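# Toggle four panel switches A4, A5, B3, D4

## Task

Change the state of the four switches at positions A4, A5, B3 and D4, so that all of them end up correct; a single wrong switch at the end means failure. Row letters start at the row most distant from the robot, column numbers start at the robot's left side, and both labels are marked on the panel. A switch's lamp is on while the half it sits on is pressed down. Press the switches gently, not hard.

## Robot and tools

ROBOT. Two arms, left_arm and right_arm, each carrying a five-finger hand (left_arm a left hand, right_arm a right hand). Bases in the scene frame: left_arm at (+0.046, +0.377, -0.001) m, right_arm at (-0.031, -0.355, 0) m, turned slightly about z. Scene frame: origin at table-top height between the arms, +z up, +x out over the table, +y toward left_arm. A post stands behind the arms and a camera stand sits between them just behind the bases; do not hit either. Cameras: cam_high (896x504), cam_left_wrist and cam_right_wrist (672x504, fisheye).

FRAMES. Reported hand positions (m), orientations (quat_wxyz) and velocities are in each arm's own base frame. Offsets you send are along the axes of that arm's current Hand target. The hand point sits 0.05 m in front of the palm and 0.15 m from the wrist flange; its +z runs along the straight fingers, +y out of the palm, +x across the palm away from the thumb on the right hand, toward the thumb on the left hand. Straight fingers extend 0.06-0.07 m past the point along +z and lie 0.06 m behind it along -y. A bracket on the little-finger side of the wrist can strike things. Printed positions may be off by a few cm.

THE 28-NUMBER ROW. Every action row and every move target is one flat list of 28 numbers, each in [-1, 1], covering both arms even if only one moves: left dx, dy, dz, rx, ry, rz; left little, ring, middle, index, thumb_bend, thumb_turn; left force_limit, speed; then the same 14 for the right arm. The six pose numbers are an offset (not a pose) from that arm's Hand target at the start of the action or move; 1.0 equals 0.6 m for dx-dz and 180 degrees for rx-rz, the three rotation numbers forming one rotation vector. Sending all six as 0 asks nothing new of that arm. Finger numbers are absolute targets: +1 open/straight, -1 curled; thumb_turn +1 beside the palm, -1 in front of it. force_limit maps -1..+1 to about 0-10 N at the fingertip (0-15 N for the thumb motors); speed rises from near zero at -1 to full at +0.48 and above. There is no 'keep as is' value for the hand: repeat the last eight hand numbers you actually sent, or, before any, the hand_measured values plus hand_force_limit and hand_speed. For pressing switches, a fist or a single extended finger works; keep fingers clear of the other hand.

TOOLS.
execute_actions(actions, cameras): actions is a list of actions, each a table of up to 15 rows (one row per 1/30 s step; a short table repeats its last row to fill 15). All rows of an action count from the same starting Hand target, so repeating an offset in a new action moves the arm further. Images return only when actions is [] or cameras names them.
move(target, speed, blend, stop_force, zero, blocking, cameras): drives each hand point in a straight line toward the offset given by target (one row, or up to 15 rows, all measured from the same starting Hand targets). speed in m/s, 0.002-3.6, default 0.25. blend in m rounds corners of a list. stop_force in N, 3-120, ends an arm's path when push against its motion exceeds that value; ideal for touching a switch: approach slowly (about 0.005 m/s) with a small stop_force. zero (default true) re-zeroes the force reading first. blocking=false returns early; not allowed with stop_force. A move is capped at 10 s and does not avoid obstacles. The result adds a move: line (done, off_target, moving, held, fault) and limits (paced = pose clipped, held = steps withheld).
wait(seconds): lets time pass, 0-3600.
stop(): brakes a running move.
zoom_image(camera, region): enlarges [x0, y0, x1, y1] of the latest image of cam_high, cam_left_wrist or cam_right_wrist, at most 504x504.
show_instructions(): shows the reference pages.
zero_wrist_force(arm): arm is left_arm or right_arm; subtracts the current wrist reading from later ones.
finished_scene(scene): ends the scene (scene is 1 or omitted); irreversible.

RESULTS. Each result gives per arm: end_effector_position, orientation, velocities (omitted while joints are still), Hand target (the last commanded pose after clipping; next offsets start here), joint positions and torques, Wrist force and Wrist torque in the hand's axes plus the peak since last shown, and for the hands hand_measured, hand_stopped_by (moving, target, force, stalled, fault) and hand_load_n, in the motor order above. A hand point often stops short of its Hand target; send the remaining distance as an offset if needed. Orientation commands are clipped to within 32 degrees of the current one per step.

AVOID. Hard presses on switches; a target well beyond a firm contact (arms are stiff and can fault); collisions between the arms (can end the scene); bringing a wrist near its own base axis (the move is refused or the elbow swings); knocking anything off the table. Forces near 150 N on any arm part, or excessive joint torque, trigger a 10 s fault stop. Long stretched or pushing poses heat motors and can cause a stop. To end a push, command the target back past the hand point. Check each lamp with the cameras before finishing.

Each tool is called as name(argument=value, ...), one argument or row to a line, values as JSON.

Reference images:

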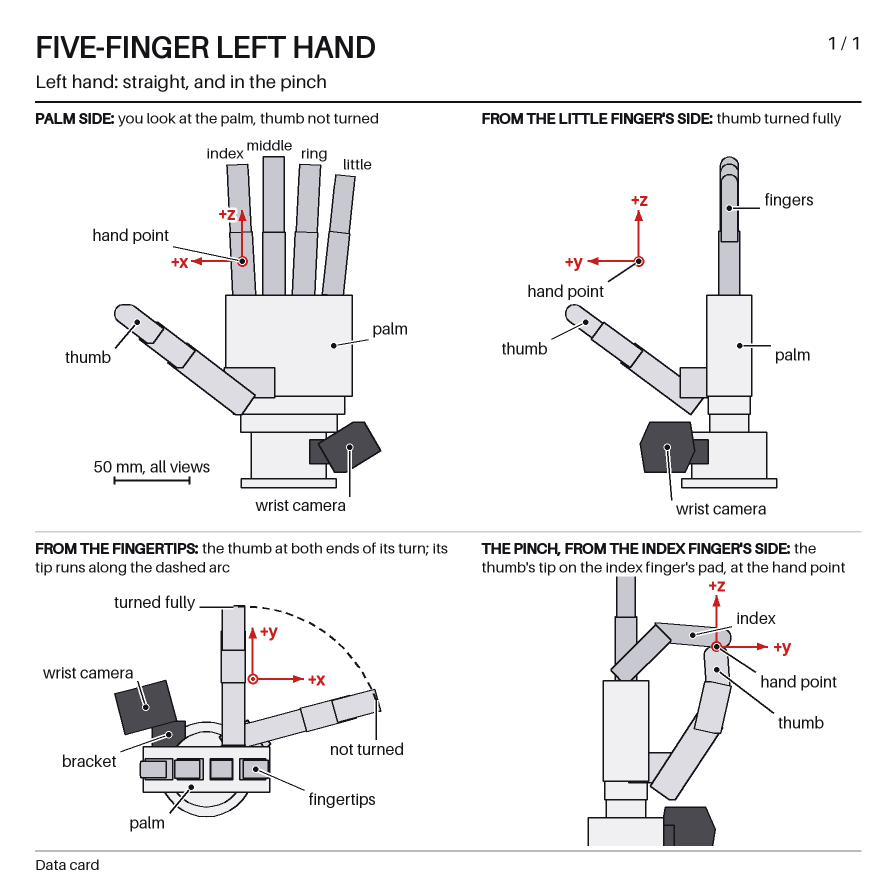

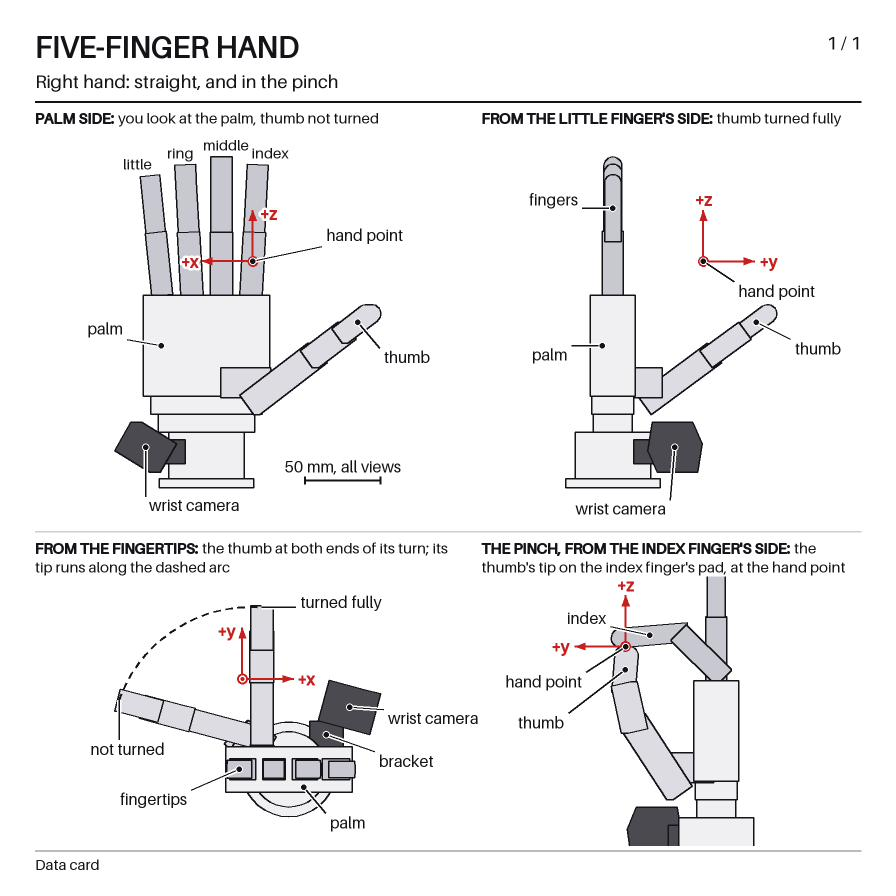

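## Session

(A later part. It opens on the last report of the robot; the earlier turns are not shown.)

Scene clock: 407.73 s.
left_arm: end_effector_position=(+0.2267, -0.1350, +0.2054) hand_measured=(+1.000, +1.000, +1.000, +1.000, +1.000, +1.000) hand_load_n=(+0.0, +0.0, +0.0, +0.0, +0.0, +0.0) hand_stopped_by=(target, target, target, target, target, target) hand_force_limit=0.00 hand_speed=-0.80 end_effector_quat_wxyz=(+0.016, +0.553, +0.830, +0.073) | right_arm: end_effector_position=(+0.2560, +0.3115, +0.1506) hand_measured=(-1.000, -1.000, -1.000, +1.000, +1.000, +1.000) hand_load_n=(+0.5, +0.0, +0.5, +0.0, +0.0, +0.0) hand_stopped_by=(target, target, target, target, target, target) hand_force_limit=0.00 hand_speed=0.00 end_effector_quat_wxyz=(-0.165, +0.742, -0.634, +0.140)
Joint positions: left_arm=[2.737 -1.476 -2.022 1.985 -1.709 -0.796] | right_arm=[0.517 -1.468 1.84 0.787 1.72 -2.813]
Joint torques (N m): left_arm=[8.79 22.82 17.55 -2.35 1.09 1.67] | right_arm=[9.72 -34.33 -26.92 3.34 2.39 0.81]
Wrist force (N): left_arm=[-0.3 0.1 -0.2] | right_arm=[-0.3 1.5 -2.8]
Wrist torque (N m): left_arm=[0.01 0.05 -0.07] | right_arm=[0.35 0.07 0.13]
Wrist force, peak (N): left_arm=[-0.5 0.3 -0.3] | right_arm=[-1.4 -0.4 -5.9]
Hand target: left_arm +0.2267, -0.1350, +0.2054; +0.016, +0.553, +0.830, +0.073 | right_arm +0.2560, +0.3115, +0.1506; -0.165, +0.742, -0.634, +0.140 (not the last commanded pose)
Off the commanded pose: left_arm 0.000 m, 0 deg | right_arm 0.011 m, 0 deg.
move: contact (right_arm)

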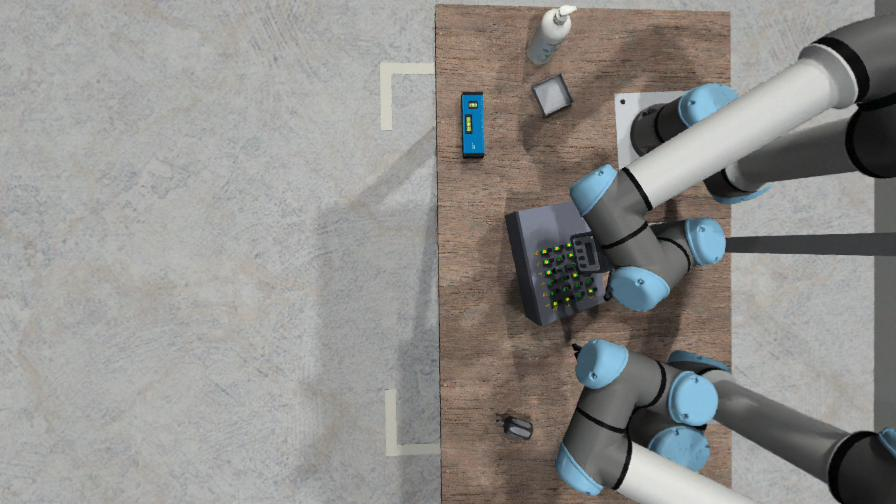

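move(
  target=[
    [0,0,0,0,0,0,1,1,1,1,1,1,0,-0.8,0,0,-0.008,0,0,0,-1,-1,-1,1,1,1,0,0],
    [0,0,0,0,0,0,1,1,1,1,1,1,0,-0.8,0,-0.007,-0.008,0,0,0,-1,-1,-1,1,1,1,0,0],
  ],
  speed=0.05,
  cameras=[],
)

move(
  target=[0,0,0,0,0,0,1,1,1,1,1,1,0,-0.8,0,0,0.023,0,0,0,-1,-1,-1,1,1,1,0,0],
  speed=0.008,
  stop_force=5,
  cameras=["cam_high"],
)

zoom_image(
  camera="cam_high",
  region=[530, 240, 590, 300],
)

Scene clock: 418.00 s.
left_arm: end_effector_position=(+0.2267, -0.1350, +0.2054) hand_measured=(+1.000, +1.000, +1.000, +1.000, +1.000, +1.000) hand_load_n=(+0.0, +0.0, +0.0, +0.0, +0.0, +0.0) hand_stopped_by=(target, target, target, target, target, target) hand_force_limit=0.00 hand_speed=-0.80 end_effector_quat_wxyz=(+0.016, +0.553, +0.830, +0.073) | right_arm: end_effector_position=(+0.2577, +0.3117, +0.1567) hand_measured=(-1.000, -1.000, -1.000, +1.000, +1.000, +1.000) hand_load_n=(+0.0, +0.0, +0.0, +0.0, +0.0, +0.0) hand_stopped_by=(target, target, target, target, target, target) hand_force_limit=0.00 hand_speed=0.00 end_effector_quat_wxyz=(-0.165, +0.742, -0.634, +0.140)
Joint positions: left_arm=[2.737 -1.476 -2.022 1.985 -1.709 -0.796] | right_arm=[0.515 -1.47 1.826 0.803 1.719 -2.814]
Joint torques (N m): left_arm=[8.23 23.13 16.79 -2.57 0.95 1.51] | right_arm=[-12.23 -8.99 -27.42 3.51 -1.99 -1.5]
Wrist force (N): left_arm=[-0.1 0.0 -0.5] | right_arm=[0.3 0.8 0.1]
Wrist torque (N m): left_arm=[0.01 0.02 -0.05] | right_arm=[0.14 0.01 0.17]
Wrist force, peak (N): left_arm=[-0.5 0.3 -0.4] | right_arm=[-0.7 -0.1 -4.4]
Hand target: left_arm +0.2267, -0.1350, +0.2054; +0.016, +0.553, +0.830, +0.073 | right_arm +0.2578, +0.3117, +0.1567; -0.165, +0.742, -0.634, +0.140
Off the commanded pose: left_arm 0.000 m, 0 deg | right_arm 0.000 m, 0 deg.
move: done

Scene clock: 420.03 s.
left_arm: end_effector_position=(+0.2267, -0.1350, +0.2054) hand_measured=(+1.000, +1.000, +1.000, +1.000, +1.000, +1.000) hand_load_n=(+0.0, +0.0, +0.0, +0.0, +0.0, +0.0) hand_stopped_by=(target, target, target, target, target, target) hand_force_limit=0.00 hand_speed=-0.80 end_effector_quat_wxyz=(+0.016, +0.553, +0.830, +0.073) | right_arm: end_effector_position=(+0.2602, +0.3121, +0.1515) hand_measured=(-1.000, -1.000, -1.000, +1.000, +1.000, +1.000) hand_load_n=(+0.0, +0.0, +0.0, +0.0, +0.0, +0.0) hand_stopped_by=(target, target, target, target, target, target) hand_force_limit=0.00 hand_speed=0.00 end_effector_quat_wxyz=(-0.165, +0.742, -0.634, +0.140)
Joint positions: left_arm=[2.737 -1.476 -2.022 1.985 -1.709 -0.796] | right_arm=[0.512 -1.461 1.83 0.79 1.718 -2.817]
Joint torques (N m): left_arm=[7.6 23.13 15.91 -2.6 1.07 1.62] | right_arm=[11.01 -33.27 -26.38 3.01 2.47 0.74]
Wrist force (N): left_arm=[-0.3 0.1 -0.4] | right_arm=[-0.5 1.4 -5.6]
Wrist torque (N m): left_arm=[0.03 0.04 -0.06] | right_arm=[0.52 0.11 0.13]
Wrist force, peak (N): left_arm=[-0.3 0.3 -0.5] | right_arm=[-1.2 -0.4 -10.3]
Hand target: left_arm +0.2267, -0.1350, +0.2054; +0.016, +0.553, +0.830, +0.073 | right_arm +0.2602, +0.3121, +0.1515; -0.165, +0.742, -0.634, +0.140 (not the last commanded pose)
Off the commanded pose: left_arm 0.000 m, 0 deg | right_arm 0.008 m, 0 deg.
move: contact (right_arm)

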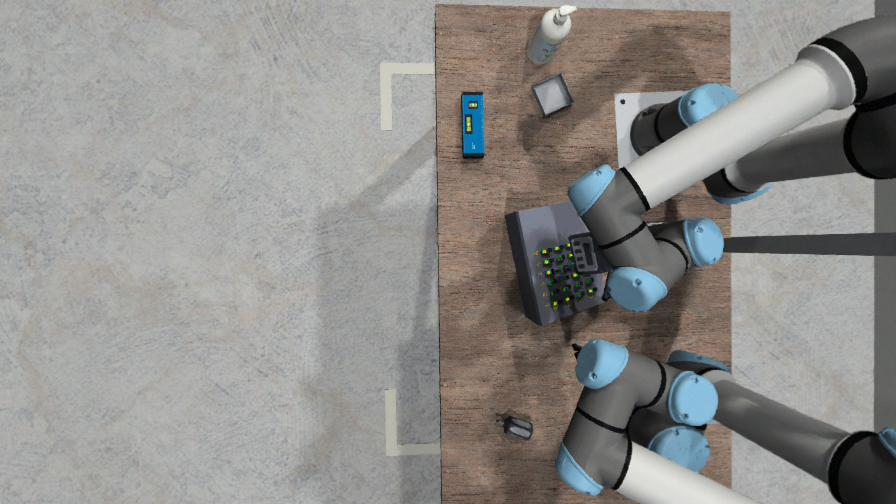

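Scaled by 8.400 from the camera's image (finer frame: 1280x720).

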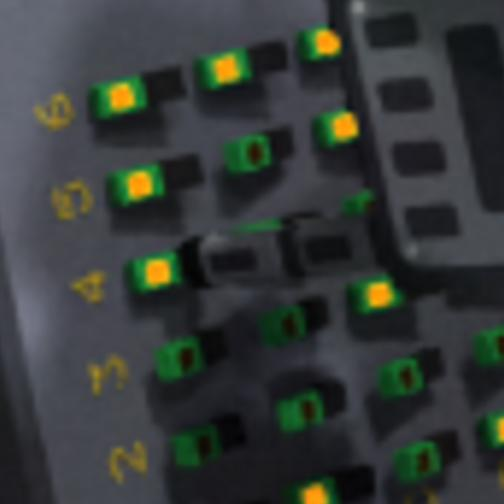

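move(
  target=[0,0,0,0,0,0,1,1,1,1,1,1,0,-0.8,0,0,0.011,0,0,0,-1,-1,-1,1,1,1,0,0],
  speed=0.006,
  stop_force=9,
  zero=false,
  cameras=["cam_high"],
)

zoom_image(
  camera="cam_high",
  region=[530, 240, 590, 300],
)

Scene clock: 428.30 s.
left_arm: end_effector_position=(+0.2267, -0.1350, +0.2054) hand_measured=(+1.000, +1.000, +1.000, +1.000, +1.000, +1.000) hand_load_n=(+0.0, +0.0, +0.0, +0.0, +0.0, +0.0) hand_stopped_by=(target, target, target, target, target, target) hand_force_limit=0.00 hand_speed=-0.80 end_effector_quat_wxyz=(+0.016, +0.553, +0.830, +0.073) | right_arm: end_effector_position=(+0.2603, +0.3122, +0.1514) hand_measured=(-1.000, -1.000, -1.000, +1.000, +1.000, +1.000) hand_load_n=(+0.0, +0.0, +0.0, +0.0, +0.0, +0.0) hand_stopped_by=(target, target, target, target, target, target) hand_force_limit=0.00 hand_speed=0.00 end_effector_quat_wxyz=(-0.165, +0.742, -0.634, +0.140)
Joint positions: left_arm=[2.737 -1.476 -2.022 1.985 -1.709 -0.796] | right_arm=[0.512 -1.461 1.83 0.79 1.718 -2.817]
Joint torques (N m): left_arm=[8.29 22.86 14.54 -3.08 0.89 1.5] | right_arm=[-7.02 -31.02 -12.37 2.92 0.49 0.97]
Wrist force (N): left_arm=[-0.1 0.3 -0.4] | right_arm=[-0.2 0.5 -10.4]
Wrist torque (N m): left_arm=[0.04 0.01 -0.06] | right_arm=[0.73 0.22 0.13]
Wrist force, peak (N): left_arm=[-0.5 0.3 -0.4] | right_arm=[-0.4 -0.1 -11.2]
Hand target: left_arm +0.2267, -0.1350, +0.2054; +0.016, +0.553, +0.830, +0.073 | right_arm +0.2603, +0.3122, +0.1514; -0.165, +0.742, -0.634, +0.140 (not the last commanded pose)
Off the commanded pose: left_arm 0.000 m, 0 deg | right_arm 0.006 m, 0 deg.
move: contact (right_arm)

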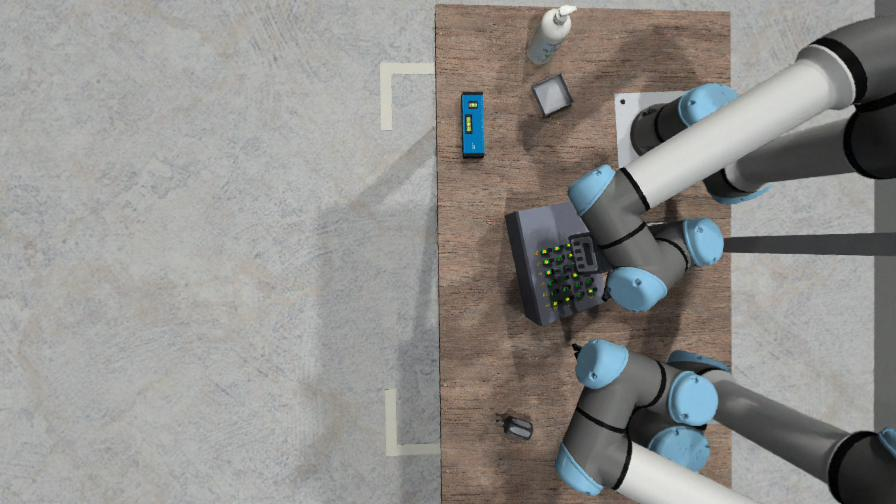

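Scaled by 8.400 from the camera's image (finer frame: 1280x720).

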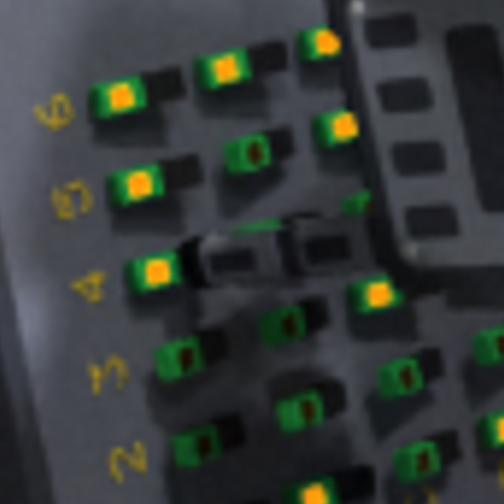

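move(
  target=[
    [0,0,0,0,0,0,1,1,1,1,1,1,0,-0.8,0,0,-0.008,0,0,0,-1,-1,-1,1,1,1,0,0],
    [0,0,0,0,0,0,1,1,1,1,1,1,0,-0.8,0,0.0058,-0.01,0,0,0,-1,-1,-1,1,1,1,0,0],
  ],
  speed=0.05,
  cameras=[],
)

move(
  target=[0,0,0,0,0,0,1,1,1,1,1,1,0,-0.8,0,0,0.028,0,0,0,-1,-1,-1,1,1,1,0,0],
  speed=0.006,
  stop_force=8,
  cameras=["cam_high"],
)

zoom_image(
  camera="cam_high",
  region=[530, 240, 590, 300],
)

Scene clock: 457.10 s.
left_arm: end_effector_position=(+0.2267, -0.1350, +0.2054) hand_measured=(+1.000, +1.000, +1.000, +1.000, +1.000, +1.000) hand_load_n=(+0.0, +0.0, +0.0, +0.0, +0.0, +0.0) hand_stopped_by=(target, target, target, target, target, target) hand_force_limit=0.00 hand_speed=-0.80 end_effector_quat_wxyz=(+0.016, +0.553, +0.830, +0.073) | right_arm: end_effector_position=(+0.2549, +0.3113, +0.1554) hand_measured=(-1.000, -1.000, -1.000, +1.000, +1.000, +1.000) hand_load_n=(+0.0, +0.0, +0.0, +0.0, +0.0, +0.0) hand_stopped_by=(target, target, target, target, target, target) hand_force_limit=0.00 hand_speed=0.00 end_effector_quat_wxyz=(-0.165, +0.742, -0.634, +0.140)
Joint positions: left_arm=[2.737 -1.476 -2.022 1.985 -1.709 -0.796] | right_arm=[0.519 -1.474 1.834 0.799 1.721 -2.811]
Joint torques (N m): left_arm=[7.94 23.57 12.86 -3.23 0.89 1.37] | right_arm=[13.02 -36 -3.38 -0.98 2.26 0.82]
Wrist force (N): left_arm=[-0.3 -0.1 0.0] | right_arm=[0.1 1.0 0.2]
Wrist torque (N m): left_arm=[-0.02 0.05 -0.06] | right_arm=[0.15 0.03 0.07]
Wrist force, peak (N): left_arm=[-0.3 0.4 -0.6] | right_arm=[-0.3 -0.3 -11.3]
Hand target: left_arm +0.2267, -0.1350, +0.2054; +0.016, +0.553, +0.830, +0.073 | right_arm +0.2547, +0.3113, +0.1554; -0.165, +0.742, -0.634, +0.140
Off the commanded pose: left_arm 0.000 m, 0 deg | right_arm 0.000 m, 0 deg.
move: done

Scene clock: 459.97 s.
left_arm: end_effector_position=(+0.2267, -0.1350, +0.2054) hand_measured=(+1.000, +1.000, +1.000, +1.000, +1.000, +1.000) hand_load_n=(+0.0, +0.0, +0.0, +0.0, +0.0, -0.5) hand_stopped_by=(target, target, target, target, target, target) hand_force_limit=0.00 hand_speed=-0.80 end_effector_quat_wxyz=(+0.016, +0.553, +0.830, +0.073) | right_arm: end_effector_position=(+0.2582, +0.3119, +0.1478) hand_measured=(-1.000, -1.000, -1.000, +1.000, +1.000, +1.000) hand_load_n=(+0.0, +0.0, +0.0, +0.0, +0.0, +0.0) hand_stopped_by=(target, target, target, target, target, target) hand_force_limit=0.00 hand_speed=0.00 end_effector_quat_wxyz=(-0.165, +0.742, -0.634, +0.140)
Joint positions: left_arm=[2.737 -1.476 -2.022 1.985 -1.709 -0.796] | right_arm=[0.515 -1.461 1.84 0.78 1.719 -2.815]
Joint torques (N m): left_arm=[7.6 23.35 12.87 -3.46 0.82 1.29] | right_arm=[10.82 -31.97 -25.05 2.93 2.4 0.86]
Wrist force (N): left_arm=[-0.3 0.2 -0.2] | right_arm=[-0.7 0.6 -9.9]
Wrist torque (N m): left_arm=[0.02 0.05 -0.06] | right_arm=[0.71 0.21 0.12]
Wrist force, peak (N): left_arm=[-0.5 0.3 -0.5] | right_arm=[-0.7 0.0 -14.5]
Hand target: left_arm +0.2267, -0.1350, +0.2054; +0.016, +0.553, +0.830, +0.073 | right_arm +0.2582, +0.3119, +0.1478; -0.165, +0.742, -0.634, +0.140 (not the last commanded pose)
Off the commanded pose: left_arm 0.000 m, 0 deg | right_arm 0.008 m, 0 deg.
move: contact (right_arm)

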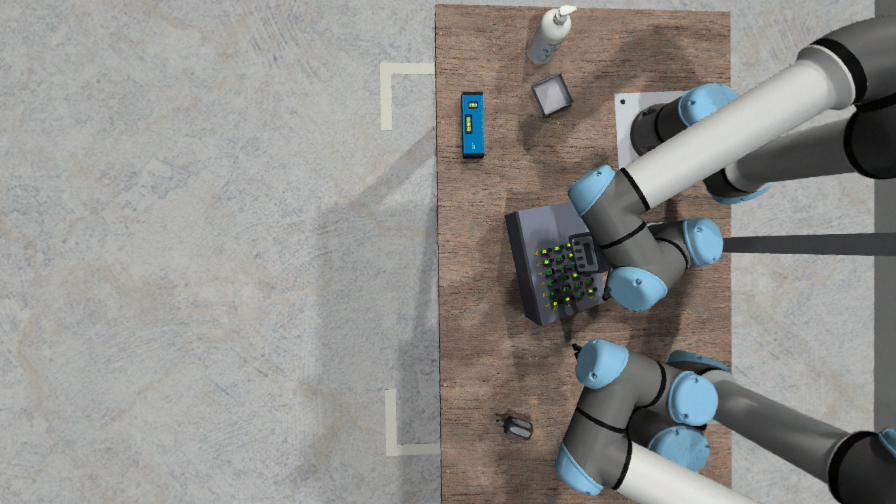

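Scaled by 8.400 from the camera's image (finer frame: 1280x720).

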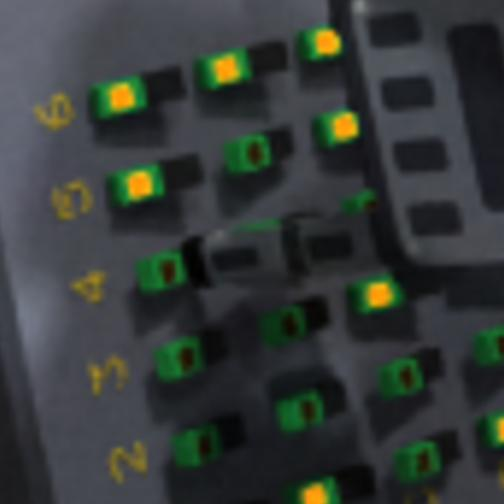

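move(
  target=[
    [0,0,0,0,0,0,1,1,1,1,1,1,0,-0.8,0,0,-0.02,0,0,0,-1,-1,-1,1,1,1,0,0],
    [0,0,0,0,0,0,1,1,1,1,1,1,0,-0.8,0.041,0,-0.02,0,0,0,-1,-1,-1,1,1,1,0,0],
  ],
  speed=0.06,
  cameras=["cam_high"],
)

zoom_image(
  camera="cam_high",
  region=[530, 240, 590, 300],
)

Scene clock: 472.07 s.
left_arm: end_effector_position=(+0.2267, -0.1350, +0.2054) hand_measured=(+1.000, +1.000, +1.000, +1.000, +1.000, +1.000) hand_load_n=(+0.0, +0.0, +0.0, +0.0, +0.0, +0.0) hand_stopped_by=(target, target, target, target, target, target) hand_force_limit=0.00 hand_speed=-0.80 end_effector_quat_wxyz=(+0.016, +0.553, +0.830, +0.073) | right_arm: end_effector_position=(+0.2570, +0.2869, +0.1586) hand_measured=(-1.000, -1.000, -1.000, +1.000, +1.000, +1.000) hand_load_n=(+0.0, +0.5, +0.0, +0.0, +0.0, +0.0) hand_stopped_by=(target, target, target, target, target, target) hand_force_limit=0.00 hand_speed=0.00 end_effector_quat_wxyz=(-0.165, +0.742, -0.634, +0.140)
Joint positions: left_arm=[2.737 -1.476 -2.022 1.985 -1.709 -0.796] | right_arm=[0.445 -1.523 1.875 0.797 1.691 -2.879]
Joint torques (N m): left_arm=[8.2 23.82 12.59 -3.65 0.79 1.28] | right_arm=[-13.35 -32.77 -2.61 -1.04 -1.88 -1.36]
Wrist force (N): left_arm=[-0.2 0.2 -0.3] | right_arm=[0.4 0.9 0.2]
Wrist torque (N m): left_arm=[0.02 0.03 -0.06] | right_arm=[0.17 -0.03 0.17]
Wrist force, peak (N): left_arm=[-0.3 0.2 -0.6] | right_arm=[-0.8 0.0 -10.4]
Hand target: left_arm +0.2267, -0.1350, +0.2054; +0.016, +0.553, +0.830, +0.073 | right_arm +0.2570, +0.2868, +0.1586; -0.165, +0.742, -0.634, +0.140
Off the commanded pose: left_arm 0.000 m, 0 deg | right_arm 0.000 m, 0 deg.
move: done

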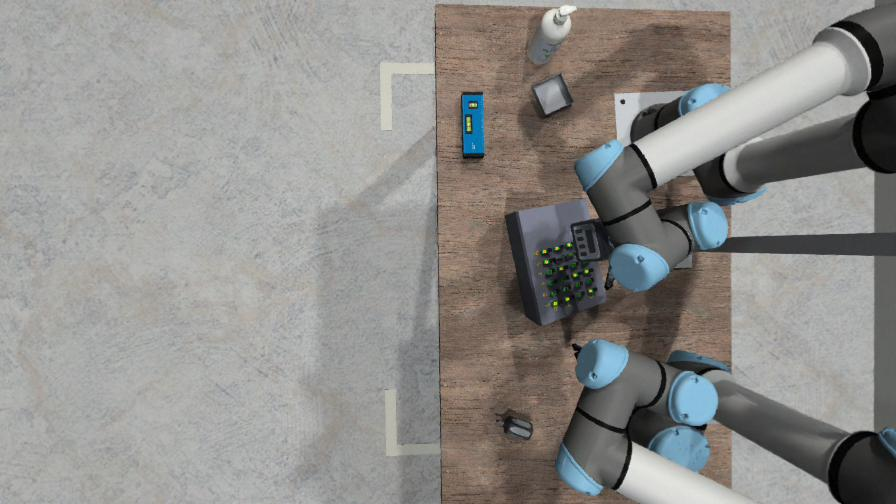

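Scaled by 8.400 from the camera's image (finer frame: 1280x720).

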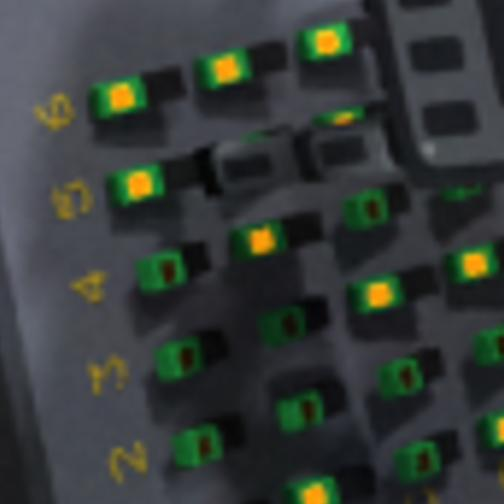

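move(
  target=[0,0,0,0,0,0,1,1,1,1,1,1,0,-0.8,-0.0012,0,0.03,0,0,0,-1,-1,-1,1,1,1,0,0],
  speed=0.006,
  stop_force=8,
  cameras=["cam_high"],
)

zoom_image(
  camera="cam_high",
  region=[530, 240, 590, 300],
)

Scene clock: 481.40 s.
left_arm: end_effector_position=(+0.2267, -0.1350, +0.2054) hand_measured=(+1.000, +1.000, +1.000, +1.000, +1.000, +1.000) hand_load_n=(+0.0, +0.0, +0.0, +0.0, +0.0, +0.0) hand_stopped_by=(target, target, target, target, target, target) hand_force_limit=0.00 hand_speed=-0.80 end_effector_quat_wxyz=(+0.016, +0.553, +0.830, +0.073) | right_arm: end_effector_position=(+0.2619, +0.2880, +0.1480) hand_measured=(-1.000, -1.000, -1.000, +1.000, +1.000, +1.000) hand_load_n=(+0.0, +0.0, +0.0, +0.0, +0.0, +0.0) hand_stopped_by=(target, target, target, target, target, target) hand_force_limit=0.00 hand_speed=0.00 end_effector_quat_wxyz=(-0.165, +0.742, -0.634, +0.140)
Joint positions: left_arm=[2.737 -1.476 -2.022 1.985 -1.709 -0.796] | right_arm=[0.441 -1.503 1.883 0.769 1.689 -2.883]
Joint torques (N m): left_arm=[7.69 22.87 12.94 -3.74 0.62 1.11] | right_arm=[5.98 -29.78 -26.79 2.95 1.81 0.73]
Wrist force (N): left_arm=[-0.1 0.1 -0.1] | right_arm=[-0.2 1.6 -8.6]
Wrist torque (N m): left_arm=[0.01 0.02 -0.05] | right_arm=[0.72 0.19 0.14]
Wrist force, peak (N): left_arm=[-0.3 0.2 -0.6] | right_arm=[-0.3 -0.1 -14.1]
Hand target: left_arm +0.2267, -0.1350, +0.2054; +0.016, +0.553, +0.830, +0.073 | right_arm +0.2619, +0.2880, +0.1480; -0.165, +0.742, -0.634, +0.140 (not the last commanded pose)
Off the commanded pose: left_arm 0.000 m, 0 deg | right_arm 0.006 m, 0 deg.
move: contact (right_arm)

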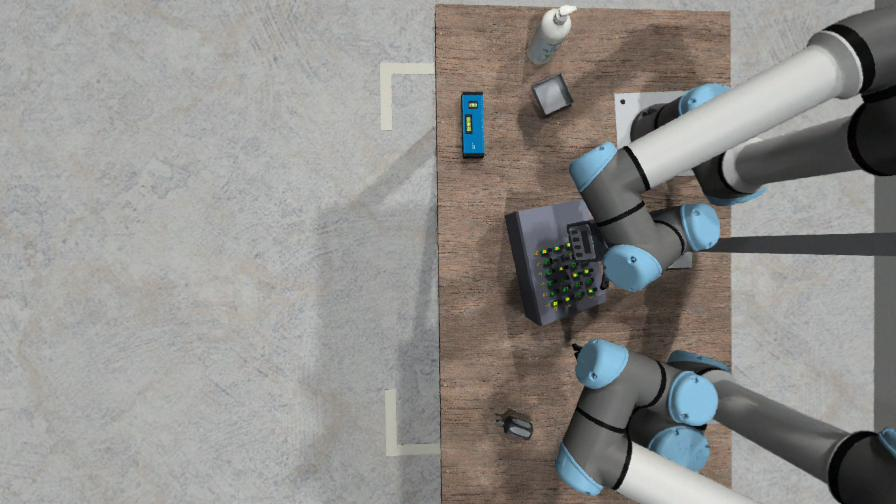

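Scaled by 8.400 from the camera's image (finer frame: 1280x720).

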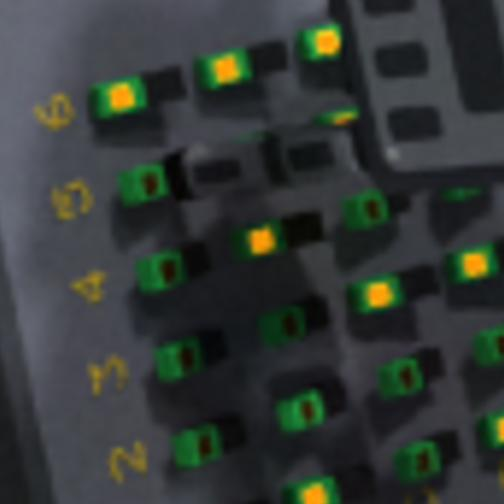

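move(
  target=[
    [0,0,0,0,0,0,1,1,1,1,1,1,0,-0.8,0,0,-0.03,0,0,0,-1,-1,-1,1,1,1,0,0],
    [0,0,0,0,0,0,1,1,1,1,1,1,0,-0.8,-0.0817,0.0448,-0.022,0,0,0,-1,-1,-1,1,1,1,0,0],
  ],
  speed=0.08,
  cameras=["cam_high"],
)

zoom_image(
  camera="cam_high",
  region=[530, 240, 590, 300],
)

Scene clock: 518.23 s.
left_arm: end_effector_position=(+0.2267, -0.1350, +0.2054) hand_measured=(+1.000, +1.000, +1.000, +1.000, +1.000, +1.000) hand_load_n=(+0.0, +0.0, +0.0, +0.0, +0.0, -0.5) hand_stopped_by=(target, target, target, target, target, target) hand_force_limit=0.00 hand_speed=-0.80 end_effector_quat_wxyz=(+0.016, +0.553, +0.830, +0.073) | right_arm: end_effector_position=(+0.2247, +0.3317, +0.1486) hand_measured=(-1.000, -1.000, -1.000, +1.000, +1.000, +1.000) hand_load_n=(+0.0, +0.0, +0.0, +0.0, -0.5, +0.0) hand_stopped_by=(target, target, target, target, target, target) hand_force_limit=0.00 hand_speed=0.00 end_effector_quat_wxyz=(-0.165, +0.742, -0.634, +0.140)
Joint positions: left_arm=[2.737 -1.476 -2.022 1.985 -1.709 -0.796] | right_arm=[0.624 -1.466 1.847 0.794 1.762 -2.713]
Joint torques (N m): left_arm=[7.4 23.29 12.71 -3.79 0.58 1.09] | right_arm=[12.6 -8.53 -26.79 -0.8 2.27 1.13]
Wrist force (N): left_arm=[-0.2 0.0 -0.2] | right_arm=[0.6 0.6 0.2]
Wrist torque (N m): left_arm=[0.01 0.03 -0.05] | right_arm=[0.10 -0.02 0.07]
Wrist force, peak (N): left_arm=[-0.2 0.5 -0.4] | right_arm=[0.0 -0.1 -10.0]
Hand target: left_arm +0.2267, -0.1350, +0.2054; +0.016, +0.553, +0.830, +0.073 | right_arm +0.2246, +0.3318, +0.1486; -0.165, +0.742, -0.634, +0.140
Off the commanded pose: left_arm 0.000 m, 0 deg | right_arm 0.000 m, 0 deg.
move: done

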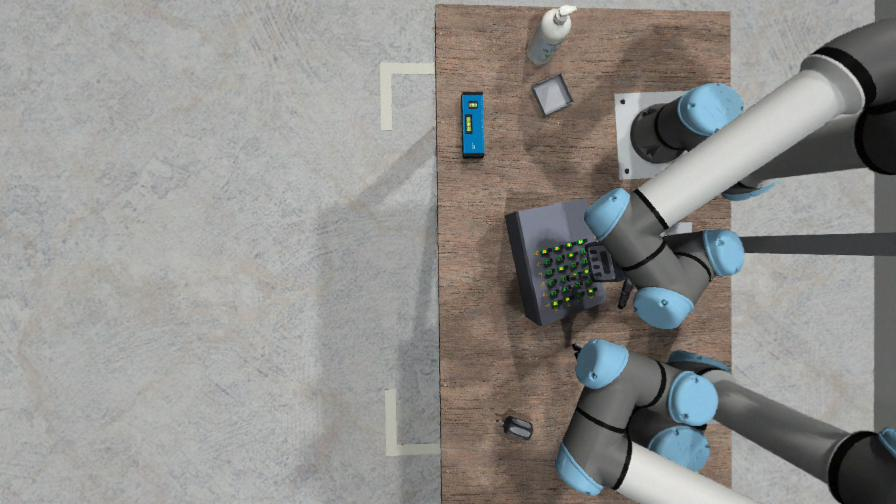

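Scaled by 8.400 from the camera's image (finer frame: 1280x720).

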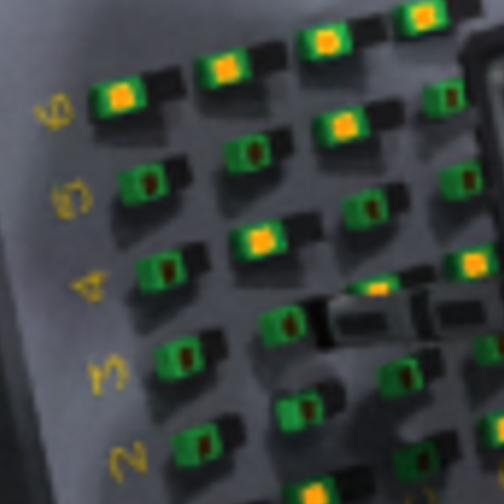

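move(
  target=[0,0,0,0,0,0,1,1,1,1,1,1,0,-0.8,-0.001,-0.0067,0.01,0,0,0,-1,-1,-1,1,1,1,0,0],
  speed=0.04,
  cameras=["cam_high"],
)

zoom_image(
  camera="cam_high",
  region=[530, 240, 590, 300],
)

Scene clock: 545.00 s.
left_arm: end_effector_position=(+0.2267, -0.1350, +0.2054) hand_measured=(+1.000, +1.000, +1.000, +1.000, +1.000, +1.000) hand_load_n=(+0.0, +0.0, +0.0, +0.0, +0.0, +0.0) hand_stopped_by=(target, target, target, target, target, target) hand_force_limit=0.00 hand_speed=-0.80 end_effector_quat_wxyz=(+0.016, +0.553, +0.830, +0.073) | right_arm: end_effector_position=(+0.2305, +0.3333, +0.1449) hand_measured=(-1.000, -1.000, -1.000, +1.000, +1.000, +1.000) hand_load_n=(+0.0, +0.0, +0.0, +0.0, +0.0, +0.0) hand_stopped_by=(target, target, target, target, target, target) hand_force_limit=0.00 hand_speed=0.00 end_effector_quat_wxyz=(-0.165, +0.742, -0.634, +0.140)
Joint positions: left_arm=[2.737 -1.476 -2.022 1.985 -1.709 -0.796] | right_arm=[0.618 -1.452 1.841 0.785 1.76 -2.719]
Joint torques (N m): left_arm=[7.39 23.41 12.58 -3.8 0.48 1.01] | right_arm=[-11.88 -8.53 -27.03 -1.21 -1.79 -1.47]
Wrist force (N): left_arm=[-0.3 0.3 -0.3] | right_arm=[0.2 0.6 0.1]
Wrist torque (N m): left_arm=[0.03 0.05 -0.07] | right_arm=[0.14 0.04 0.15]
Wrist force, peak (N): left_arm=[-0.4 0.2 -0.5] | right_arm=[0.6 0.8 0.2]
Hand target: left_arm +0.2267, -0.1350, +0.2054; +0.016, +0.553, +0.830, +0.073 | right_arm +0.2307, +0.3333, +0.1448; -0.165, +0.742, -0.634, +0.140
Off the commanded pose: left_arm 0.000 m, 0 deg | right_arm 0.000 m, 0 deg.
move: done

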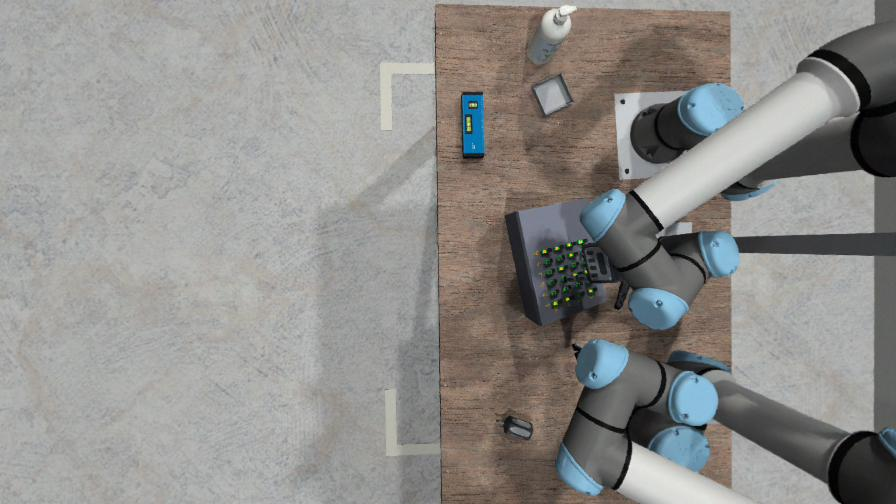

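Scaled by 8.400 from the camera's image (finer frame: 1280x720).

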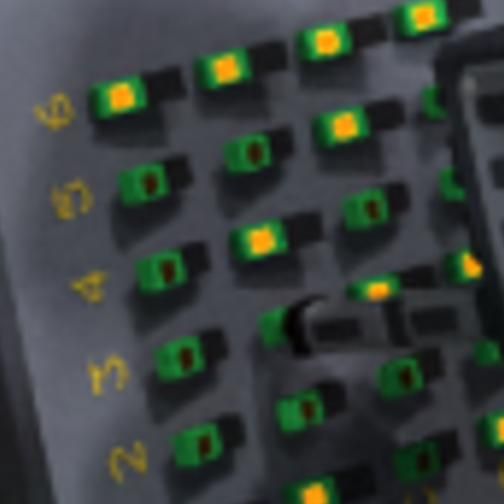

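move(
  target=[0,0,0,0,0,0,1,1,1,1,1,1,0,-0.8,0,0,0.025,0,0,0,-1,-1,-1,1,1,1,0,0],
  speed=0.006,
  stop_force=8,
  cameras=["cam_high"],
)

zoom_image(
  camera="cam_high",
  region=[530, 240, 590, 300],
)

Scene clock: 552.97 s.
left_arm: end_effector_position=(+0.2267, -0.1350, +0.2054) hand_measured=(+1.000, +1.000, +1.000, +1.000, +1.000, +1.000) hand_load_n=(+0.0, +0.0, +0.0, +0.0, +0.0, +0.0) hand_stopped_by=(target, target, target, target, target, target) hand_force_limit=0.00 hand_speed=-0.80 end_effector_quat_wxyz=(+0.016, +0.553, +0.830, +0.073) | right_arm: end_effector_position=(+0.2342, +0.3339, +0.1371) hand_measured=(-1.000, -1.000, -1.000, +1.000, +1.000, +1.000) hand_load_n=(+0.0, +0.0, +0.0, +0.0, +0.0, +0.0) hand_stopped_by=(target, target, target, target, target, target) hand_force_limit=0.00 hand_speed=0.00 end_effector_quat_wxyz=(-0.165, +0.742, -0.634, +0.140)
Joint positions: left_arm=[2.737 -1.476 -2.022 1.985 -1.709 -0.796] | right_arm=[0.613 -1.439 1.847 0.765 1.758 -2.723]
Joint torques (N m): left_arm=[6.46 23.05 12.6 -3.7 0.47 0.93] | right_arm=[10.86 -34.55 -26.69 3.22 2.6 0.52]
Wrist force (N): left_arm=[-0.1 0.1 -0.4] | right_arm=[-0.6 -0.4 -9.0]
Wrist torque (N m): left_arm=[0.02 0.02 -0.06] | right_arm=[0.61 0.17 0.10]
Wrist force, peak (N): left_arm=[-0.2 0.3 -0.6] | right_arm=[-0.5 -0.7 -13.0]
Hand target: left_arm +0.2267, -0.1350, +0.2054; +0.016, +0.553, +0.830, +0.073 | right_arm +0.2342, +0.3339, +0.1371; -0.165, +0.742, -0.634, +0.140 (not the last commanded pose)
Off the commanded pose: left_arm 0.000 m, 0 deg | right_arm 0.006 m, 0 deg.
move: contact (right_arm)

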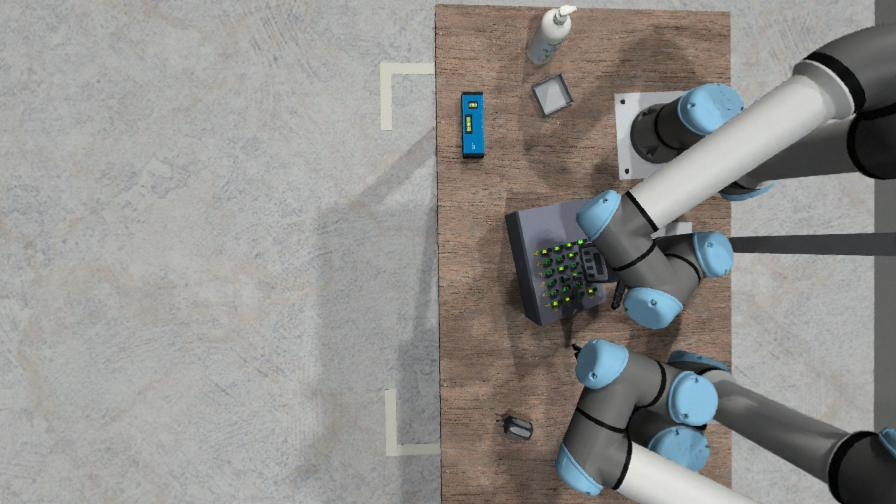

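Scaled by 8.400 from the camera's image (finer frame: 1280x720).

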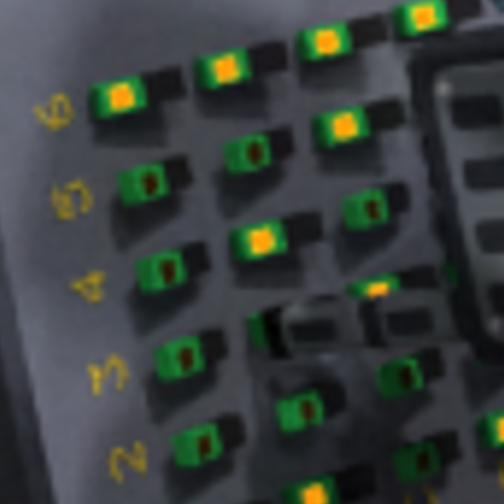

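move(
  target=[
    [0,0,0,0,0,0,1,1,1,1,1,1,0,-0.8,0,0,-0.04,0,0,0,-1,-1,-1,1,1,1,0,0],
    [0,0,0,0,0,0,1,1,1,1,1,1,0,-0.8,0.05,0.2,-0.16,0,0,0,-1,-1,-1,1,1,1,0,0],
  ],
  speed=0.15,
  blend=[0.01,0],
  cameras=["cam_high"],
)

zoom_image(
  camera="cam_high",
  region=[530, 230, 610, 310],
)

Scene clock: 561.53 s.
left_arm: end_effector_position=(+0.2267, -0.1350, +0.2054) hand_measured=(+1.000, +1.000, +1.000, +1.000, +1.000, +1.000) hand_load_n=(+0.0, +0.0, +0.0, +0.0, +0.0, +0.0) hand_stopped_by=(target, target, target, target, target, target) hand_force_limit=0.00 hand_speed=-0.80 end_effector_quat_wxyz=(+0.016, +0.553, +0.830, +0.073) | right_arm: end_effector_position=(+0.0915, +0.2809, +0.1734) hand_measured=(-1.000, -1.000, -1.000, +1.000, +1.000, +1.000) hand_load_n=(+0.0, +0.0, +0.5, +0.0, +0.0, +0.0) hand_stopped_by=(target, target, target, target, target, target) hand_force_limit=0.00 hand_speed=0.00 end_effector_quat_wxyz=(-0.165, +0.742, -0.634, +0.140)
Joint positions: left_arm=[2.737 -1.476 -2.022 1.985 -1.709 -0.796] | right_arm=[0.813 -1.741 2.055 0.902 1.831 -2.532]
Joint torques (N m): left_arm=[7.21 23.15 13.18 -3.71 0.42 0.85] | right_arm=[10.96 -23.86 -4.31 3.72 2.52 1.01]
Wrist force (N): left_arm=[-0.2 0.1 -0.3] | right_arm=[0.0 0.6 0.2]
Wrist torque (N m): left_arm=[0.02 0.03 -0.06] | right_arm=[0.11 0.05 0.04]
Wrist force, peak (N): left_arm=[-0.5 0.1 -0.5] | right_arm=[-1.0 -0.6 -9.1]
Hand target: left_arm +0.2267, -0.1350, +0.2054; +0.016, +0.553, +0.830, +0.073 | right_arm +0.0914, +0.2809, +0.1734; -0.165, +0.742, -0.634, +0.140
Off the commanded pose: left_arm 0.000 m, 0 deg | right_arm 0.000 m, 0 deg.
move: done

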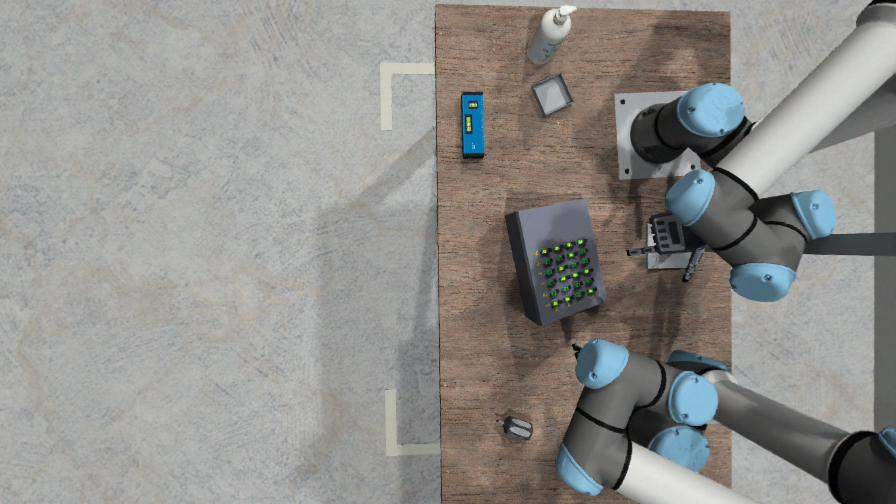

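Scaled by 6.300 from the camera's image (finer frame: 1280x720).

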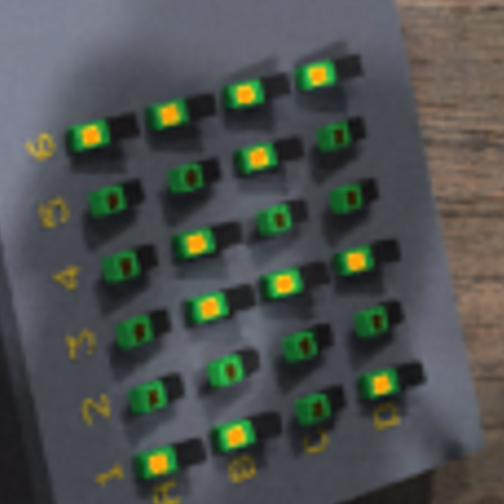

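finished_scene(
)

The scene is finished: the task was done.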